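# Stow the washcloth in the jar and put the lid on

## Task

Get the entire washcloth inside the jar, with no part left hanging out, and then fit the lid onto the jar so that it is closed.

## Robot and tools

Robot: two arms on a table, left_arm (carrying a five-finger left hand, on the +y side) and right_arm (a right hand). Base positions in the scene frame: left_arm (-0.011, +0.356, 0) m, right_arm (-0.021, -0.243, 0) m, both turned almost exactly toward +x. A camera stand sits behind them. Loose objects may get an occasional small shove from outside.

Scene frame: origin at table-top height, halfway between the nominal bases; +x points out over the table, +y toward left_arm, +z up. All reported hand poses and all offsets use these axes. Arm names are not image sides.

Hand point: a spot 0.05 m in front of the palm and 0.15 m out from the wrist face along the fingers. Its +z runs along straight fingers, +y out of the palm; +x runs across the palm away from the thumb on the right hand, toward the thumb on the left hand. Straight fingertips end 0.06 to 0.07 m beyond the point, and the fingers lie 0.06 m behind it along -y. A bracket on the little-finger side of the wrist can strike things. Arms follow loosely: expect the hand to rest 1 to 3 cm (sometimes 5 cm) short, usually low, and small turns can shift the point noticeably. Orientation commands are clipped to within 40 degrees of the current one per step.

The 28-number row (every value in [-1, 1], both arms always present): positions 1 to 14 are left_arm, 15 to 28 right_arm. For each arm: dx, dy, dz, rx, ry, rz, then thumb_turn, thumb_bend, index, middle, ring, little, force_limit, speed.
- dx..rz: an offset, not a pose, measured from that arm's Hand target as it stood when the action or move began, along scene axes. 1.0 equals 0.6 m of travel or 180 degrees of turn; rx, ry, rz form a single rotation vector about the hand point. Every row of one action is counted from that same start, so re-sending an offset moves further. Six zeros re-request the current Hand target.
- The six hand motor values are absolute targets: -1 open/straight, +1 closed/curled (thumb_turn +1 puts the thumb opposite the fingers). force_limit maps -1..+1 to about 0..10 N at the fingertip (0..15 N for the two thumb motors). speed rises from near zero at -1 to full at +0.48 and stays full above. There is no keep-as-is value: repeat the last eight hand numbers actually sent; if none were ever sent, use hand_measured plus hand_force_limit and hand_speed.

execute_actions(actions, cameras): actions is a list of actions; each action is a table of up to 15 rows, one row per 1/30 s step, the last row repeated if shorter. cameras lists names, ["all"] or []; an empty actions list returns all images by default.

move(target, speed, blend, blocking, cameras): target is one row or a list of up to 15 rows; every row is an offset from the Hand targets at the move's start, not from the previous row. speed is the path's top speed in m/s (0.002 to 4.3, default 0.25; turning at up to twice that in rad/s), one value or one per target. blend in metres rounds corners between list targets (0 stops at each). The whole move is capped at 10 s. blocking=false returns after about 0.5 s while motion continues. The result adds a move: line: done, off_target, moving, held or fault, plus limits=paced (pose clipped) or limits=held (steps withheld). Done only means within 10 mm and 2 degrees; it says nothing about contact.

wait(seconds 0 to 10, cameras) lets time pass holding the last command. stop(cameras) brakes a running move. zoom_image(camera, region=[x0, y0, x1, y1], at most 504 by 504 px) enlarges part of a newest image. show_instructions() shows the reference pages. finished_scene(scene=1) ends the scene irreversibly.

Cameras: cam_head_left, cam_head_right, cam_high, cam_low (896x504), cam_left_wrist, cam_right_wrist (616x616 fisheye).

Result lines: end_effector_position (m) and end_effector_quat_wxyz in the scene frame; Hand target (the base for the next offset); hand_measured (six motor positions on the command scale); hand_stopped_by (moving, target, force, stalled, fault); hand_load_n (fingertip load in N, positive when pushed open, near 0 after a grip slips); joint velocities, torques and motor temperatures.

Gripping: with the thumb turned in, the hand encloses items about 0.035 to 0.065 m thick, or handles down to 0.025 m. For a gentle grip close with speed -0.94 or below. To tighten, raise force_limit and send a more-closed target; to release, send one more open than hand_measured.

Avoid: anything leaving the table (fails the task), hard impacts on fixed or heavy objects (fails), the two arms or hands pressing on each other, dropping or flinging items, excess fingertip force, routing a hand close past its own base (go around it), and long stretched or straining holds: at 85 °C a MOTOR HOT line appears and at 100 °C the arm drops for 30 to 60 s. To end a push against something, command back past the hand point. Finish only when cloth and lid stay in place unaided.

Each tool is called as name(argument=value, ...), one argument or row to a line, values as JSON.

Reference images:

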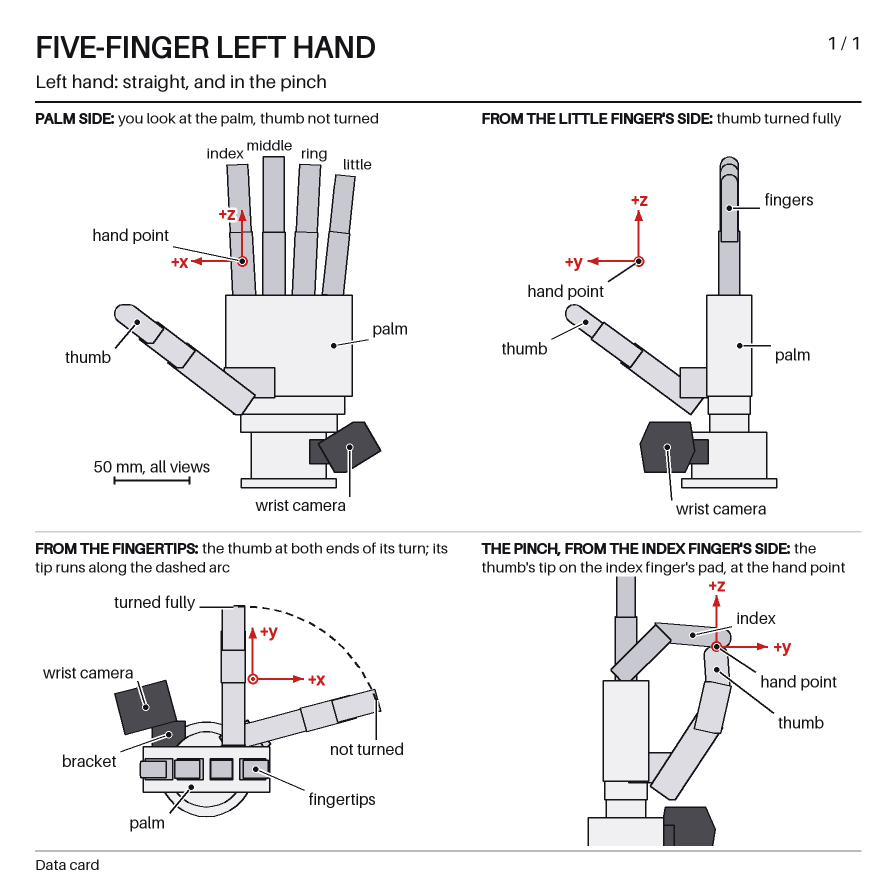

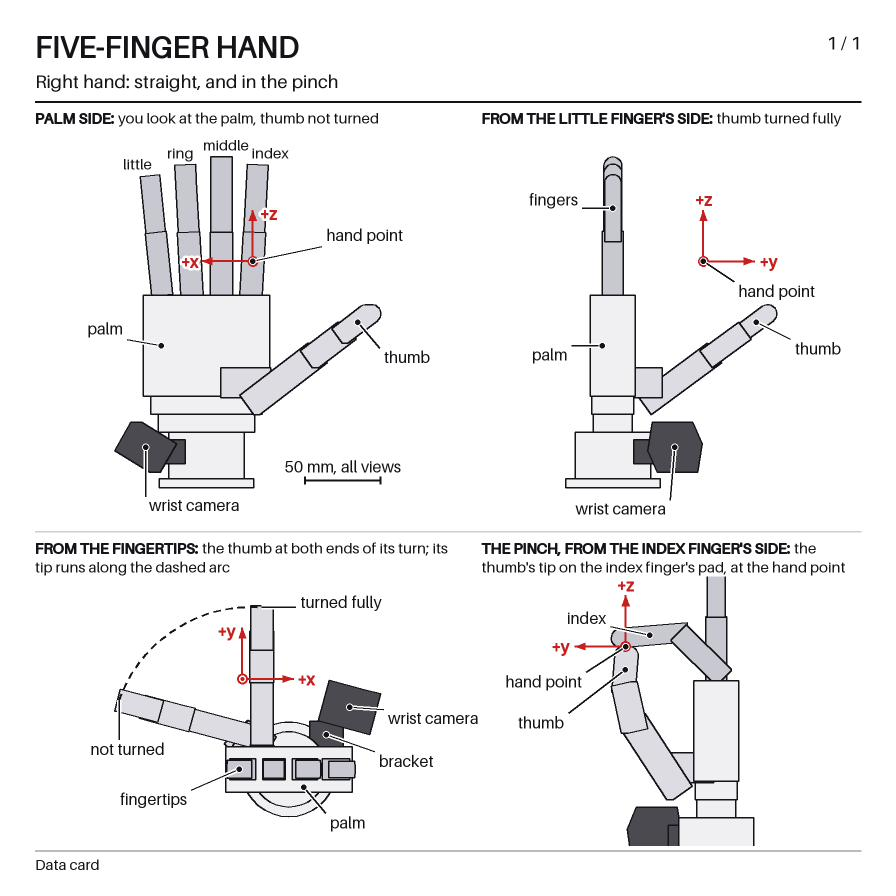

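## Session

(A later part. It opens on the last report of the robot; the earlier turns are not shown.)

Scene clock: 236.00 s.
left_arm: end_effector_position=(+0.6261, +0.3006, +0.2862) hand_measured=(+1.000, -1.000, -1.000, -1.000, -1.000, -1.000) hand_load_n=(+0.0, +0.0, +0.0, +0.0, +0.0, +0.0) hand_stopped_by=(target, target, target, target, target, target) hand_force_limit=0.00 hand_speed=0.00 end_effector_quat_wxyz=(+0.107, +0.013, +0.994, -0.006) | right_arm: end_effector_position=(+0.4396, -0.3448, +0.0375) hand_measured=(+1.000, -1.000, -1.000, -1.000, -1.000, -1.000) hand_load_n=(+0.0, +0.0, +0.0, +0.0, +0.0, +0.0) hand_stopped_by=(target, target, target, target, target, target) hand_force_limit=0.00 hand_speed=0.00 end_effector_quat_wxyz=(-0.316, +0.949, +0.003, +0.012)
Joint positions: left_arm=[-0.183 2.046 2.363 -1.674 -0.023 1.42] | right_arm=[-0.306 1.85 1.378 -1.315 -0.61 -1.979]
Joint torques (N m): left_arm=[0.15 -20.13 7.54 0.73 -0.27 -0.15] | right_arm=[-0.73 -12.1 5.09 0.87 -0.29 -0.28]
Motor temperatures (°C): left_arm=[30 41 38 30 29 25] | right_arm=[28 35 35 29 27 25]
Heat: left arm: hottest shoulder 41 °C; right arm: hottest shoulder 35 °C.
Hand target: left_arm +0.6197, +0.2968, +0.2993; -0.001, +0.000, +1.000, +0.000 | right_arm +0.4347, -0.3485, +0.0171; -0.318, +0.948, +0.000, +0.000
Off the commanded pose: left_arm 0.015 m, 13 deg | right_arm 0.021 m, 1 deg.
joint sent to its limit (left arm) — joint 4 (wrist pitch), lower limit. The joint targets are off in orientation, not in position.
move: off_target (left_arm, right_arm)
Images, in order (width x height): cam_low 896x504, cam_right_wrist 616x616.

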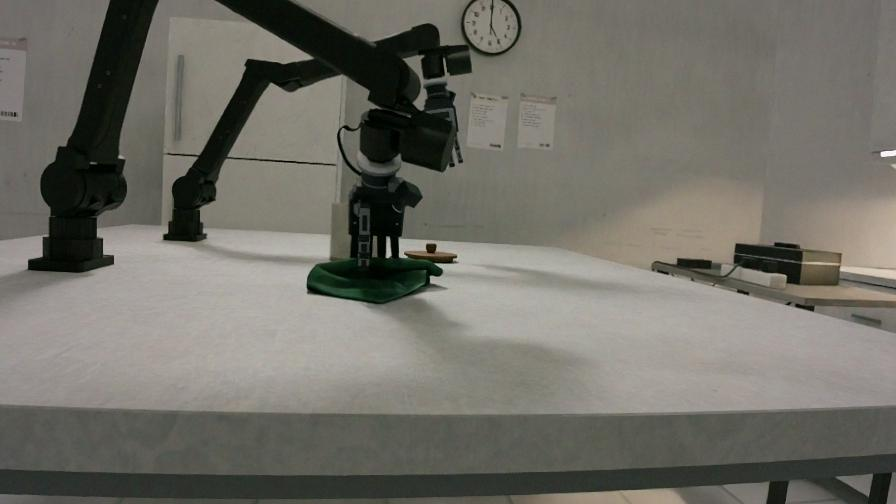

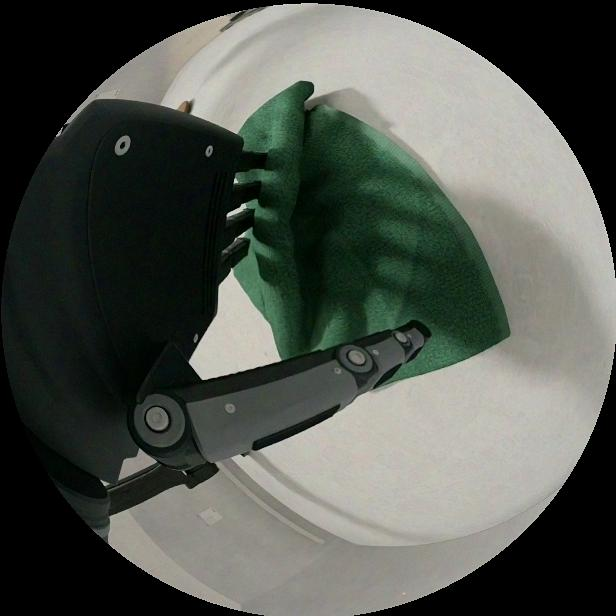

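move(
  target=[0, 0.0, 0, 0,0,0, 1, -1, -1, -1, -1, -1, 0, 0, 0, 0, 0, 0,0,0, 1, 0.05, 0.5, 0.5, 0.5, 0.5, 0.0, -0.5],
  speed=0.1,
  cameras=["cam_low", "cam_right_wrist"],
)

zoom_image(
  camera="cam_low",
  region=[280, 160, 500, 320],
)

Scene clock: 249.60 s.
left_arm: end_effector_position=(+0.6261, +0.3006, +0.2862) hand_measured=(+1.000, -1.000, -1.000, -1.000, -1.000, -1.000) hand_load_n=(+0.0, +0.0, +0.0, +0.0, +0.0, +0.0) hand_stopped_by=(target, target, target, target, target, target) hand_force_limit=0.00 hand_speed=0.00 end_effector_quat_wxyz=(+0.107, +0.013, +0.994, -0.006) | right_arm: end_effector_position=(+0.4376, -0.3451, +0.0291) hand_measured=(+1.000, -0.346, +0.282, +0.236, +0.500, +0.500) hand_load_n=(+1.0, +12.0, +5.0, +7.5, +0.0, +0.0) hand_stopped_by=(target, force, force, force, target, target) hand_force_limit=0.00 hand_speed=-0.50 end_effector_quat_wxyz=(-0.316, +0.949, +0.004, +0.006)
Joint positions: left_arm=[-0.183 2.046 2.363 -1.674 -0.023 1.42] | right_arm=[-0.306 1.864 1.373 -1.31 -0.605 -1.986]
Joint torques (N m): left_arm=[-0.56 -20.31 7.49 0.51 -0.17 -0.12] | right_arm=[-0.79 -13.39 5.46 0.68 -0.44 -0.23]
Heat: left arm: hottest shoulder 41 °C; right arm: hottest shoulder 35 °C.
Hand target: left_arm +0.6197, +0.2968, +0.2993; -0.001, +0.000, +1.000, +0.000 | right_arm +0.4347, -0.3485, +0.0171; -0.318, +0.948, +0.000, +0.000
Off the commanded pose: left_arm 0.015 m, 13 deg | right_arm 0.013 m, 1 deg.
joint sent to its limit (left arm) — joint 4 (wrist pitch), lower limit. The joint targets are off in orientation, not in position.
move: off_target (left_arm, right_arm)
Images, in order (width x height): cam_low 896x504, cam_right_wrist 616x616.

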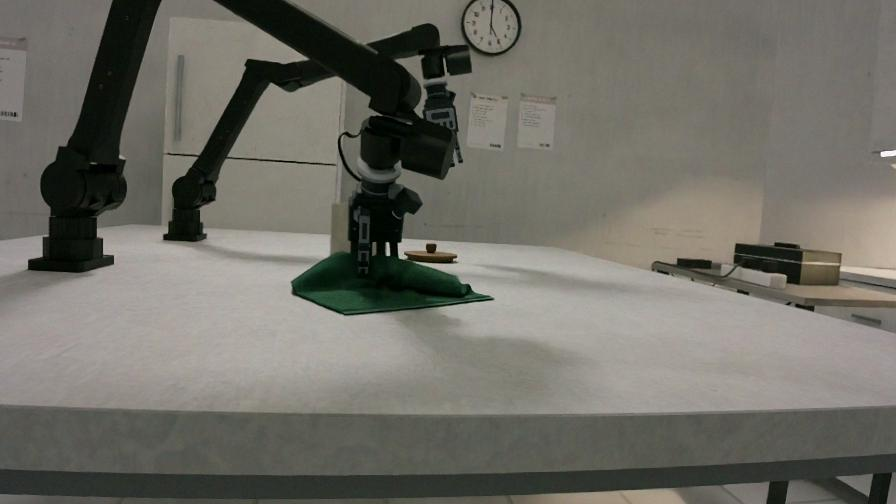

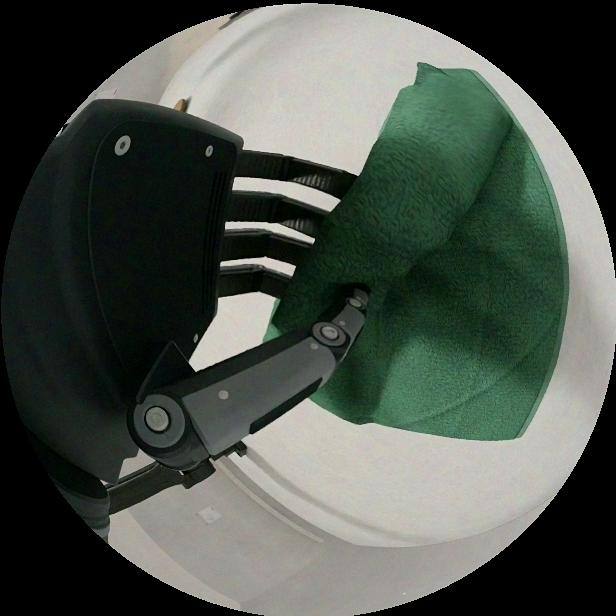

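Scaled by 2.291 from the camera's 896x504 image, which has a finer 1280x720 frame.

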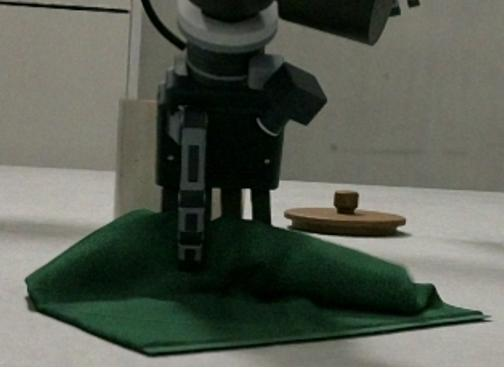

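move(
  target=[0, 0.0, 0, 0,0,0, 1, -1, -1, -1, -1, -1, 0, 0, 0.03, -0.02, 0.38, 0,0,0, 1, 0.05, 0.5, 0.5, 0.5, 0.5, 0.0, -0.5],
  speed=0.15,
  cameras=["cam_low", "cam_right_wrist", "cam_head_left", "cam_high"],
)

Scene clock: 260.80 s.
left_arm: end_effector_position=(+0.6261, +0.3006, +0.2862) hand_measured=(+1.000, -1.000, -1.000, -1.000, -1.000, -1.000) hand_load_n=(+0.0, +0.0, +0.0, +0.0, +0.0, -0.5) hand_stopped_by=(target, target, target, target, target, target) hand_force_limit=0.00 hand_speed=0.00 end_effector_quat_wxyz=(+0.107, +0.013, +0.994, -0.006) | right_arm: end_effector_position=(+0.4448, -0.3522, +0.2227) hand_measured=(+1.000, -0.346, +0.282, +0.236, +0.500, +0.500) hand_load_n=(+0.5, +12.0, +4.5, +7.5, +0.5, +0.0) hand_stopped_by=(target, force, force, force, target, target) hand_force_limit=0.00 hand_speed=-0.50 end_effector_quat_wxyz=(-0.297, +0.954, -0.012, +0.037)
Joint positions: left_arm=[-0.183 2.046 2.363 -1.674 -0.023 1.42] | right_arm=[-0.311 1.704 1.69 -1.696 -0.594 -1.928]
Joint torques (N m): left_arm=[0.09 -20.37 7.8 0.5 -0.17 -0.09] | right_arm=[-0.91 -15.03 10.56 0.02 -0.47 -0.06]
Heat: left arm: hottest shoulder 41 °C; right arm: hottest shoulder 35 °C.
Hand target: left_arm +0.6197, +0.2968, +0.2993; -0.001, +0.000, +1.000, +0.000 | right_arm +0.4526, -0.3605, +0.2451; -0.318, +0.948, +0.000, +0.000
Off the commanded pose: left_arm 0.015 m, 13 deg | right_arm 0.025 m, 5 deg.
joint sent to its limit (left arm) — joint 4 (wrist pitch), lower limit. The joint targets are off in orientation, not in position.
joint sent to its limit (right arm) — joint 4 (wrist pitch), lower limit. The joint targets are off in orientation, not in position.
move: off_target (left_arm, right_arm)
Images, in order (width x height): cam_head_left 896x504, cam_high 896x504, cam_low 896x504, cam_right_wrist 616x616.

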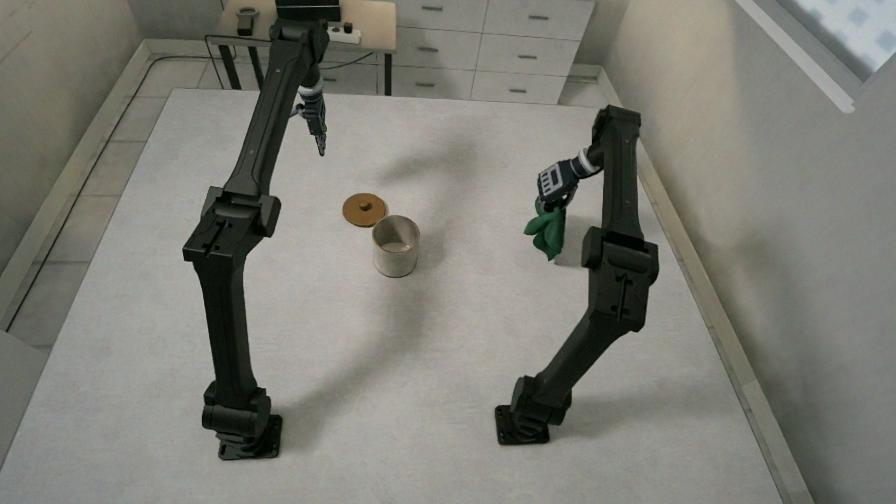

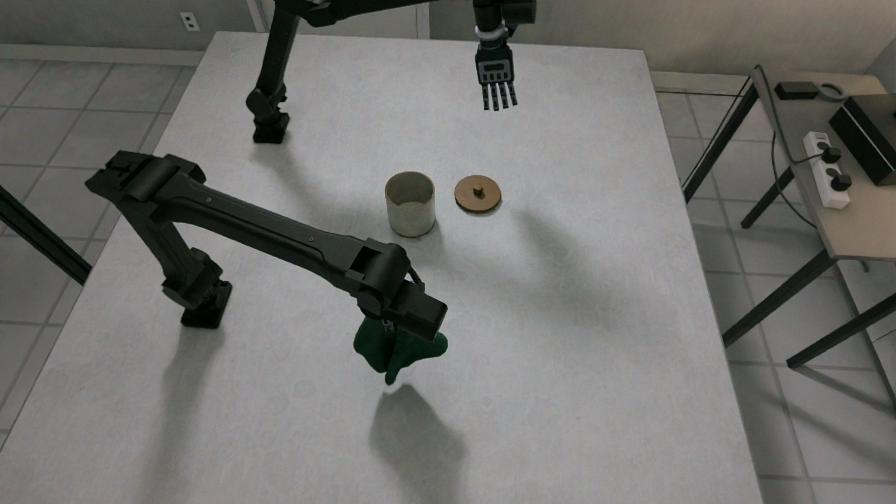

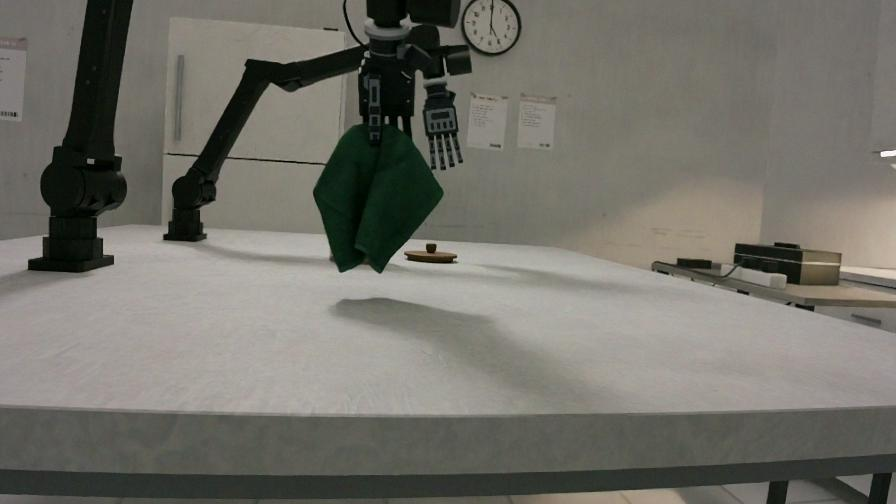

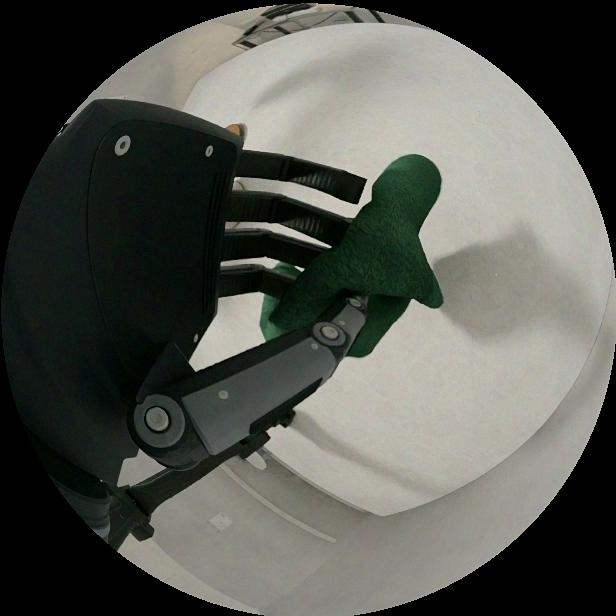

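move(
  target=[
    [0, 0.0, 0, 0,0,0, 1, -1, -1, -1, -1, -1, 0, 0, 0.0, 0.05, 0.175, -0.2056,0,0, 1, 0.05, 0.5, 0.5, 0.5, 0.5, 0.0, -0.5],
    [0, 0.0, 0, 0,0,0, 1, -1, -1, -1, -1, -1, 0, 0, 0.0, 0.59, 0.175, -0.2056,0,0, 1, 0.05, 0.5, 0.5, 0.5, 0.5, 0.0, -0.5],
  ],
  speed=0.2,
  blend=0.03,
  cameras=["cam_low", "cam_right_wrist", "cam_head_left", "cam_high", "cam_head_right"],
)

Scene clock: 283.67 s.
left_arm: end_effector_position=(+0.6261, +0.3006, +0.2862) hand_measured=(+1.000, -1.000, -1.000, -1.000, -1.000, -1.000) hand_load_n=(+0.0, +0.0, +0.5, +0.0, +0.0, +0.0) hand_stopped_by=(target, target, target, target, target, target) hand_force_limit=0.00 hand_speed=0.00 end_effector_quat_wxyz=(+0.107, +0.013, +0.994, -0.006) | right_arm: end_effector_position=(+0.4438, -0.0109, +0.3393) hand_measured=(+1.000, -0.346, +0.282, +0.236, +0.500, +0.500) hand_load_n=(+1.0, +12.0, +5.0, +7.5, +0.0, +0.0) hand_stopped_by=(target, force, force, force, target, target) hand_force_limit=0.00 hand_speed=-0.50 end_effector_quat_wxyz=(-0.040, +0.995, +0.017, +0.092)
Joint positions: left_arm=[-0.183 2.046 2.363 -1.674 -0.023 1.42] | right_arm=[0.574 1.757 2.083 -1.697 0.023 -1.062]
Joint torques (N m): left_arm=[-1.26 -19.96 7.84 0.49 -0.25 -0.1] | right_arm=[-0.32 -13.45 11.14 0.69 -0.02 -0.04]
Heat: left arm: hottest shoulder 41 °C; right arm: hottest elbow 36 °C.
Hand target: left_arm +0.6197, +0.2968, +0.2993; -0.001, +0.000, +1.000, +0.000 | right_arm +0.4526, -0.0065, +0.3502; +0.000, +1.000, +0.000, +0.000
Off the commanded pose: left_arm 0.015 m, 13 deg | right_arm 0.015 m, 12 deg.
joint sent to its limit (left arm) — joint 4 (wrist pitch), lower limit. The joint targets are off in orientation, not in position.
joint sent to its limit (right arm) — joint 4 (wrist pitch), lower limit. The joint targets are off in orientation, not in position.
move: off_target (left_arm, right_arm)
Images, in order (width x height): cam_head_left 896x504, cam_head_right 896x504, cam_high 896x504, cam_low 896x504, cam_right_wrist 616x616.

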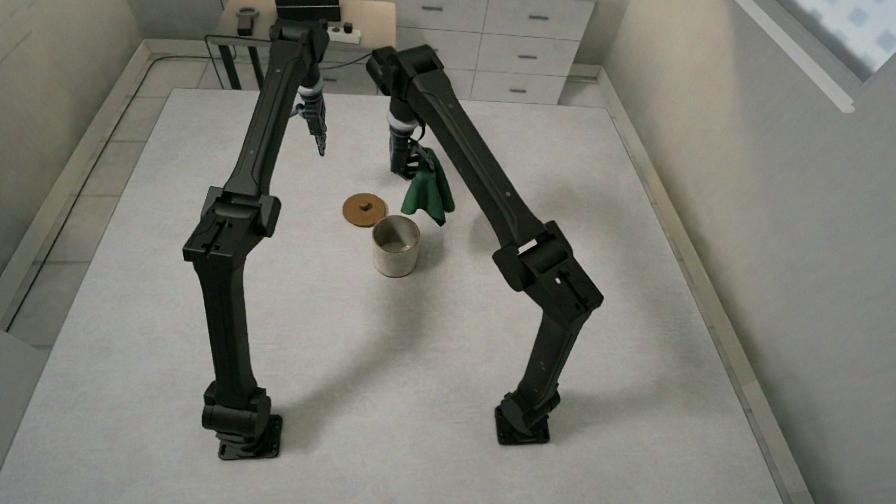

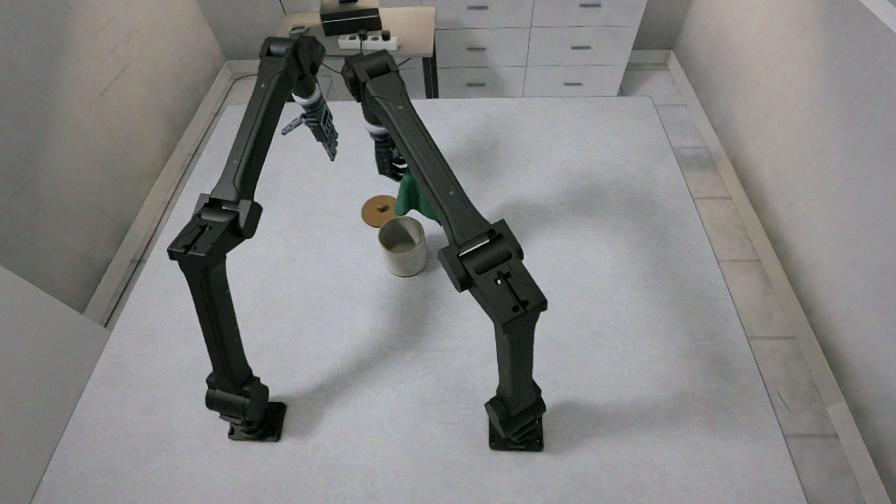

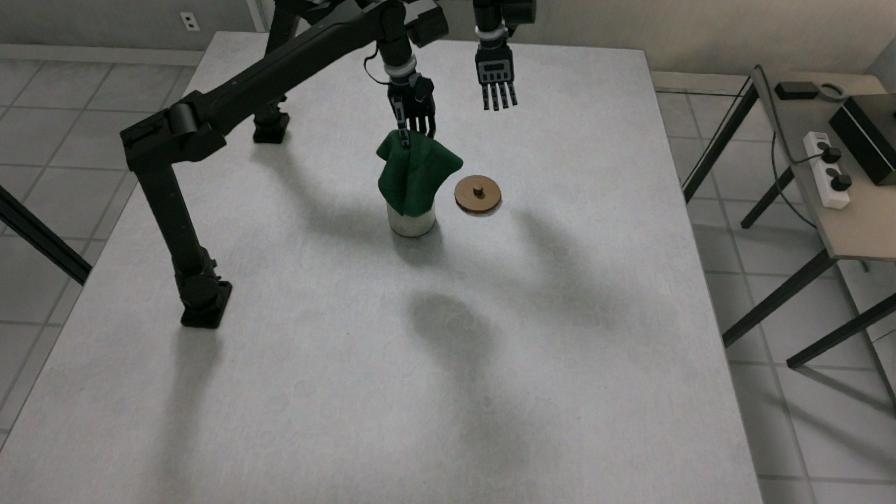

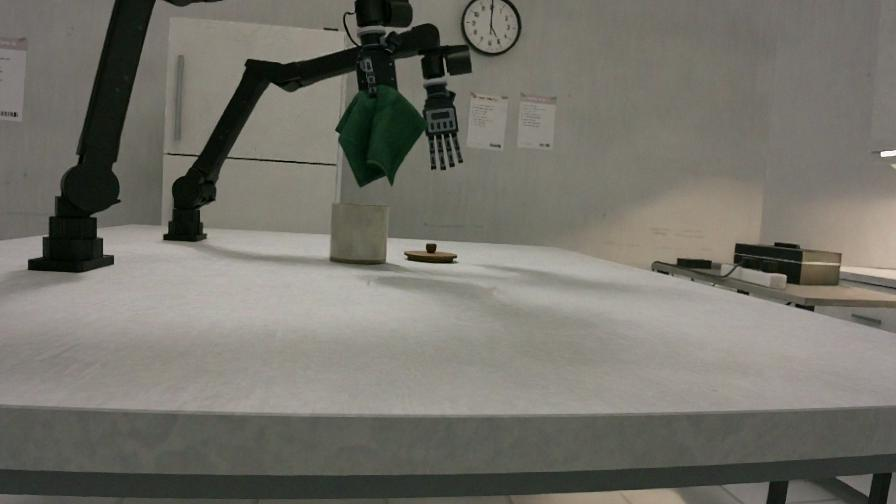

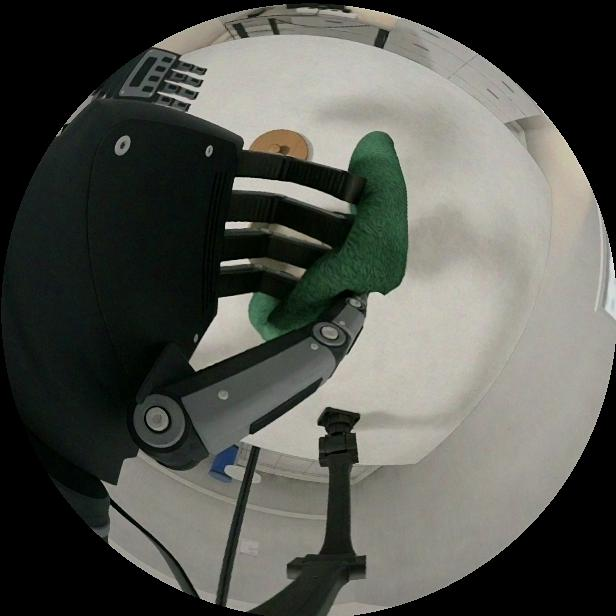

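zoom_image(
  camera="cam_head_left",
  region=[340, 130, 500, 290],
)

zoom_image(
  camera="cam_high",
  region=[340, 100, 520, 260],
)

zoom_image(
  camera="cam_low",
  region=[280, 60, 500, 280],
)

Scaled by 3.150 from the camera's 896x504 image, which has a finer 1280x720 frame.

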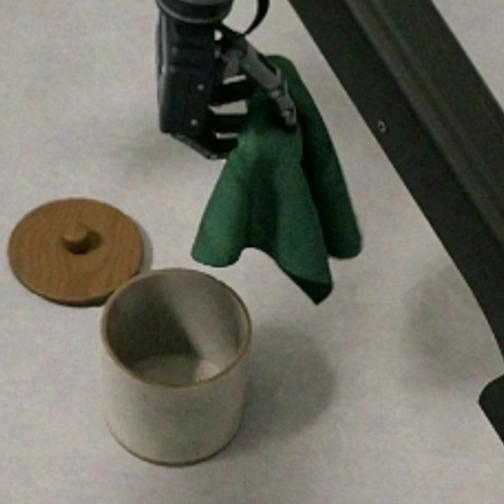

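Scaled by 2.800 from the camera's 896x504 image, which has a finer 1280x720 frame.

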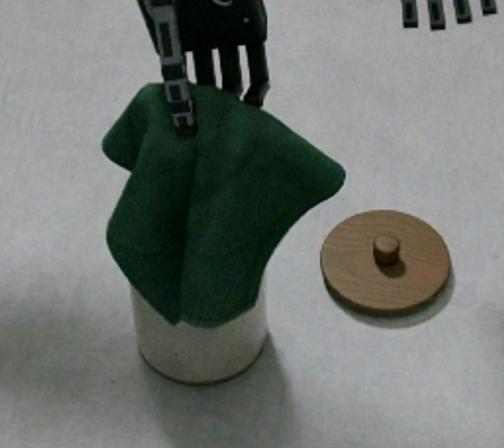

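Scaled by 2.291 from the camera's 896x504 image, which has a finer 1280x720 frame.

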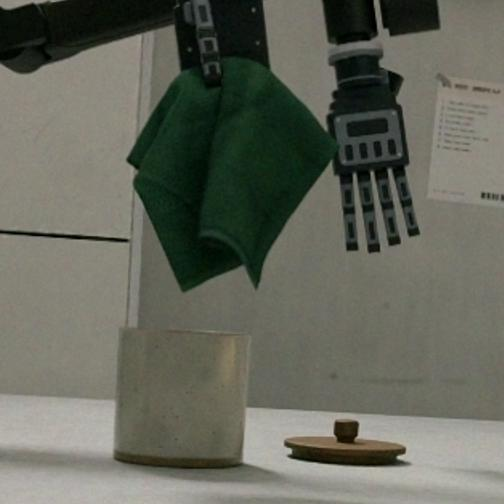

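move(
  target=[
    [0, 0.0, 0, 0,0,0, 1, -1, -1, -1, -1, -1, 0, 0, -0.05, 0.108, 0, 0,0,0, 1, 0.05, 0.5, 0.5, 0.5, 0.5, 0.0, -0.5],
    [0, 0.0, 0, 0,0,0, 1, -1, -1, -1, -1, -1, 0, 0, -0.05, 0.108, -0.067, 0,0,0, 1, 0.05, 0.5, 0.5, 0.5, 0.5, 0.0, -0.5],
  ],
  speed=0.15,
  blend=0.01,
  cameras=["cam_low", "cam_right_wrist", "cam_head_left", "cam_high"],
)

zoom_image(
  camera="cam_head_left",
  region=[340, 130, 500, 290],
)

zoom_image(
  camera="cam_high",
  region=[340, 100, 520, 260],
)

zoom_image(
  camera="cam_low",
  region=[280, 60, 500, 280],
)

Scene clock: 300.57 s.
left_arm: end_effector_position=(+0.6261, +0.3006, +0.2862) hand_measured=(+1.000, -1.000, -1.000, -1.000, -1.000, -1.000) hand_load_n=(+0.0, +0.0, +0.0, +0.0, +0.0, +0.0) hand_stopped_by=(target, target, target, target, target, target) hand_force_limit=0.00 hand_speed=0.00 end_effector_quat_wxyz=(+0.107, +0.013, +0.994, -0.006) | right_arm: end_effector_position=(+0.4225, +0.0552, +0.3100) hand_measured=(+1.000, -0.346, +0.282, +0.236, +0.500, +0.500) hand_load_n=(+0.5, +11.5, +4.5, +7.5, +0.5, +0.0) hand_stopped_by=(target, force, force, force, target, target) hand_force_limit=0.00 hand_speed=-0.50 end_effector_quat_wxyz=(-0.041, +0.997, +0.011, +0.065)
Joint positions: left_arm=[-0.183 2.046 2.363 -1.674 -0.023 1.42] | right_arm=[0.683 1.833 2.113 -1.697 0.012 -0.939]
Joint torques (N m): left_arm=[-0.09 -20.19 7.77 0.36 -0.2 -0.07] | right_arm=[0.09 -14.97 8.12 0.59 -0.01 -0.05]
Heat: left arm: hottest shoulder 41 °C; right arm: hottest elbow 38 °C.
Hand target: left_arm +0.6197, +0.2968, +0.2993; -0.001, +0.000, +1.000, +0.000 | right_arm +0.4227, +0.0582, +0.3098; +0.000, +1.000, +0.000, +0.000
Off the commanded pose: left_arm 0.015 m, 13 deg | right_arm 0.003 m, 9 deg.
joint sent to its limit (left arm) — joint 4 (wrist pitch), lower limit. The joint targets are off in orientation, not in position.
joint sent to its limit (right arm) — joint 4 (wrist pitch), lower limit. The joint targets are off in orientation, not in position.
move: off_target (left_arm, right_arm)
Images, in order (width x height): cam_head_left 896x504, cam_high 896x504, cam_low 896x504, cam_right_wrist 616x616.

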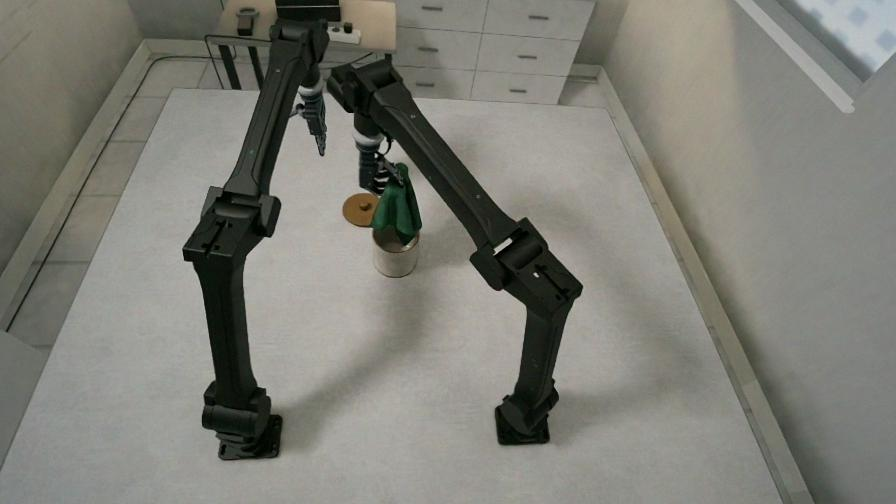

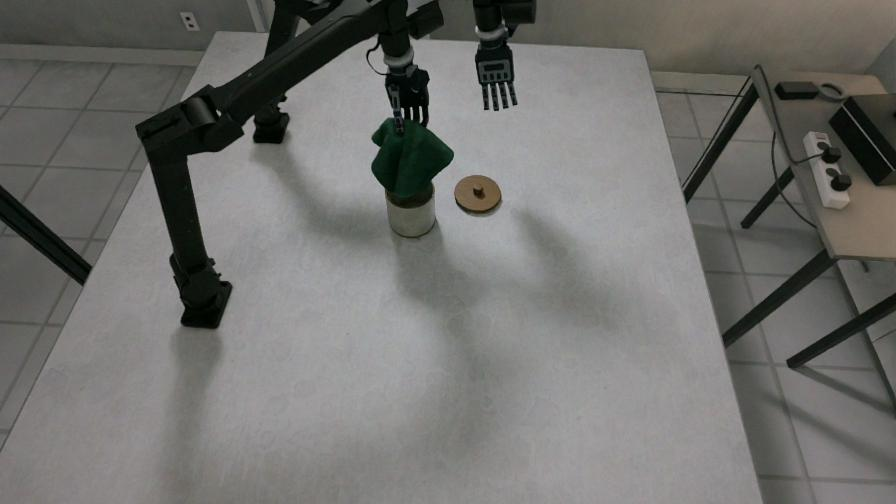

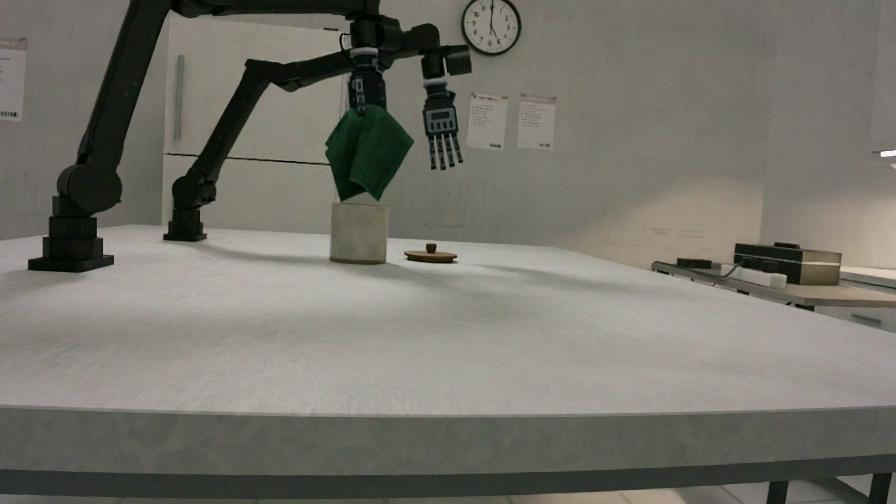

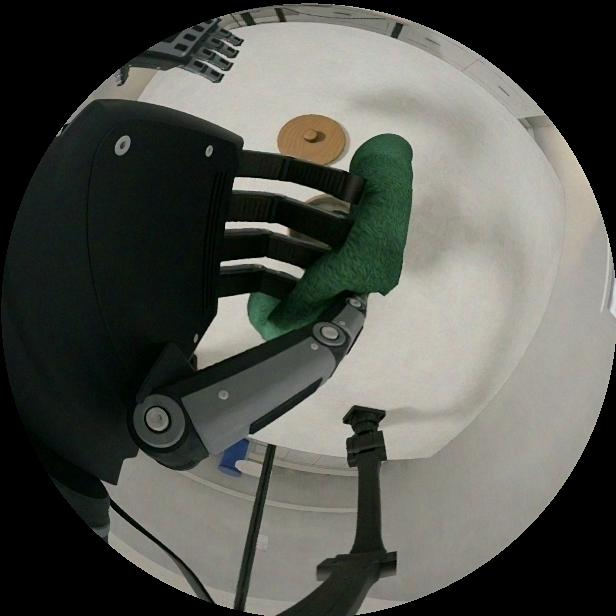

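Scaled by 3.150 from the camera's 896x504 image, which has a finer 1280x720 frame.

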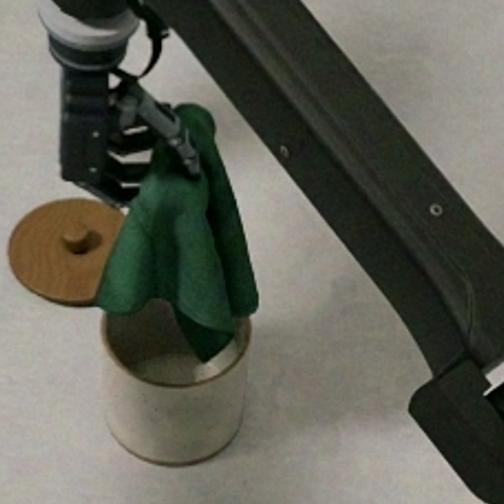

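Scaled by 2.800 from the camera's 896x504 image, which has a finer 1280x720 frame.

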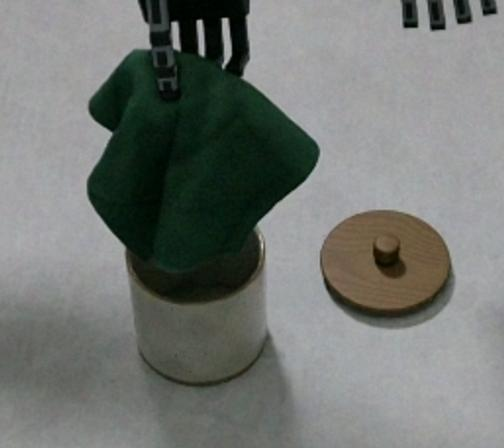

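Scaled by 2.291 from the camera's 896x504 image, which has a finer 1280x720 frame.

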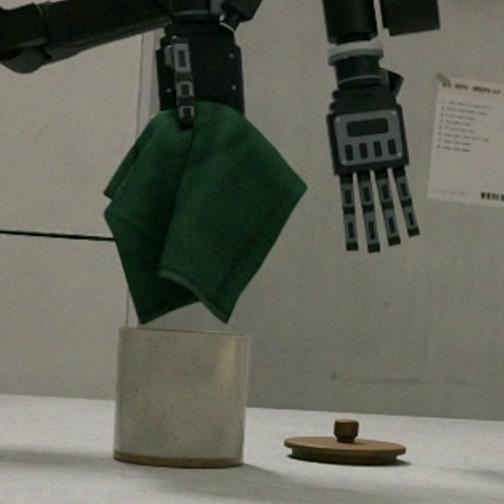

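move(
  target=[
    [0, 0.0, 0, 0,0,0, 1, -1, -1, -1, -1, -1, 0, 0, 0, 0, -0.133, 0,0,0, 1, 0.05, 0.5, 0.5, 0.5, 0.5, 0.0, -0.5],
  ],
  speed=0.12,
  cameras=["cam_low", "cam_head_left", "cam_high"],
)

zoom_image(
  camera="cam_head_left",
  region=[340, 130, 500, 290],
)

zoom_image(
  camera="cam_high",
  region=[340, 100, 520, 260],
)

zoom_image(
  camera="cam_low",
  region=[280, 60, 500, 280],
)

Scene clock: 313.83 s.
left_arm: end_effector_position=(+0.6261, +0.3006, +0.2862) hand_measured=(+1.000, -1.000, -1.000, -1.000, -1.000, -1.000) hand_load_n=(+0.0, +0.0, +0.0, +0.0, +0.0, +0.0) hand_stopped_by=(target, target, target, target, target, target) hand_force_limit=0.00 hand_speed=0.00 end_effector_quat_wxyz=(+0.107, +0.013, +0.994, -0.006) | right_arm: end_effector_position=(+0.4200, +0.0565, +0.2382) hand_measured=(+1.000, -0.346, +0.282, +0.236, +0.500, +0.500) hand_load_n=(+0.5, +12.0, +4.5, +7.5, +0.0, +0.0) hand_stopped_by=(target, force, force, force, target, target) hand_force_limit=0.00 hand_speed=-0.50 end_effector_quat_wxyz=(-0.001, +1.000, +0.009, +0.002)
Joint positions: left_arm=[-0.183 2.046 2.363 -1.674 -0.023 1.42] | right_arm=[0.683 1.912 2.022 -1.676 0.001 -0.935]
Joint torques (N m): left_arm=[-1.26 -20.42 7.66 0.39 -0.25 -0.15] | right_arm=[-0.32 -16.32 6.94 1.1 -0.06 -0.04]
Heat: left arm: hottest shoulder 41 °C; right arm: hottest elbow 38 °C.
Hand target: left_arm +0.6197, +0.2968, +0.2993; -0.001, +0.000, +1.000, +0.000 | right_arm +0.4227, +0.0583, +0.2301; +0.000, +1.000, +0.000, +0.000
Off the commanded pose: left_arm 0.015 m, 13 deg | right_arm 0.009 m, 1 deg.
joint sent to its limit (left arm) — joint 4 (wrist pitch), lower limit. The joint targets are off in orientation, not in position.
move: off_target (left_arm)
Images, in order (width x height): cam_head_left 896x504, cam_high 896x504, cam_low 896x504.

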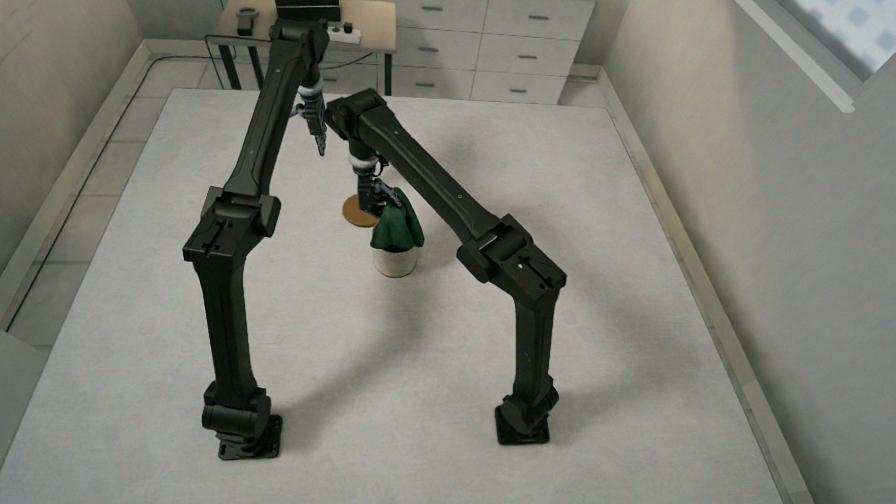

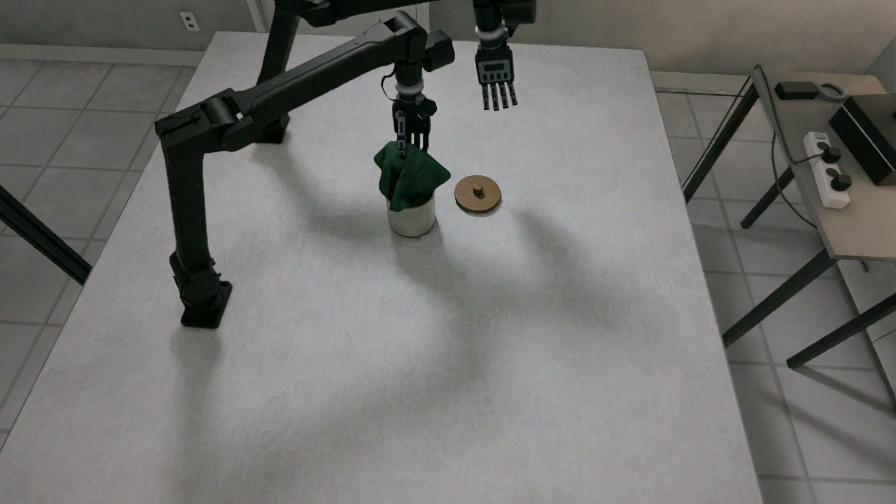

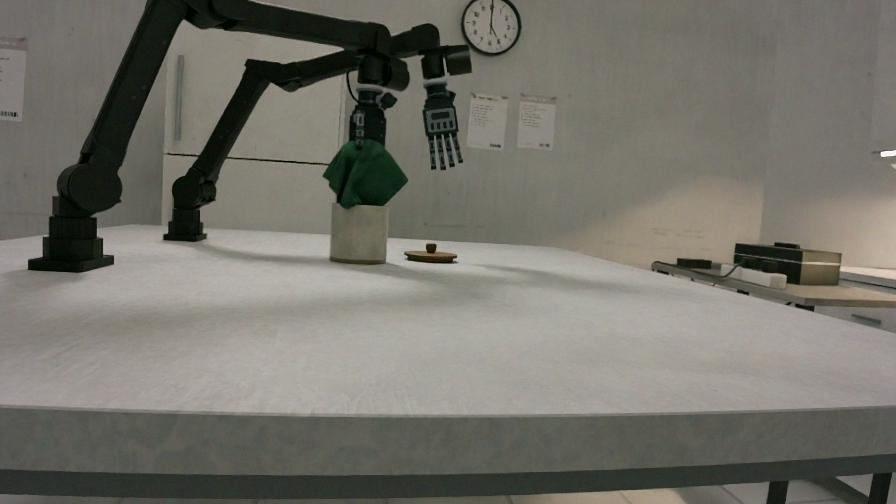

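Scaled by 3.150 from the camera's 896x504 image, which has a finer 1280x720 frame.

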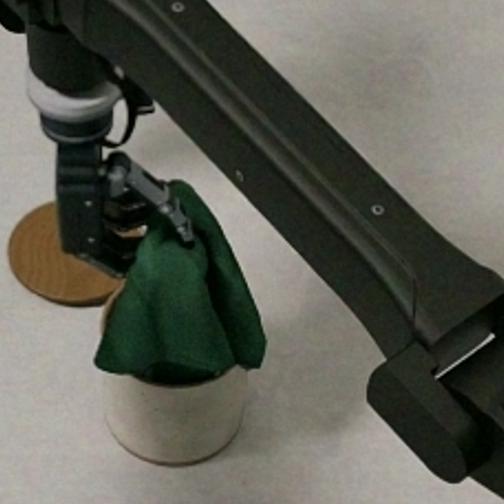

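Scaled by 2.800 from the camera's 896x504 image, which has a finer 1280x720 frame.

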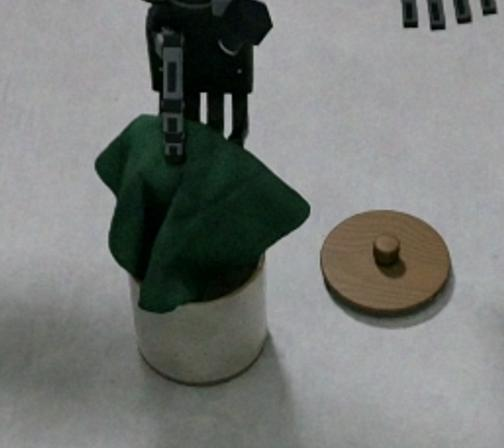

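Scaled by 2.291 from the camera's 896x504 image, which has a finer 1280x720 frame.

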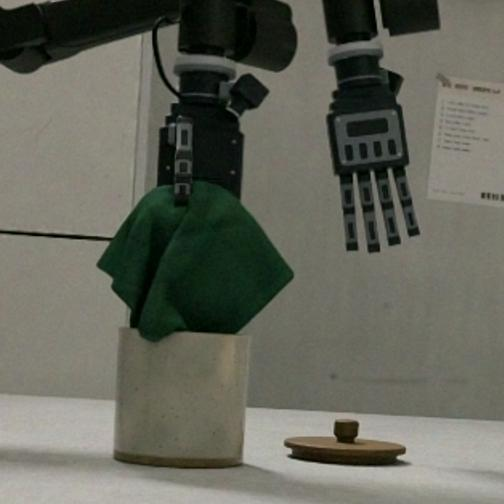

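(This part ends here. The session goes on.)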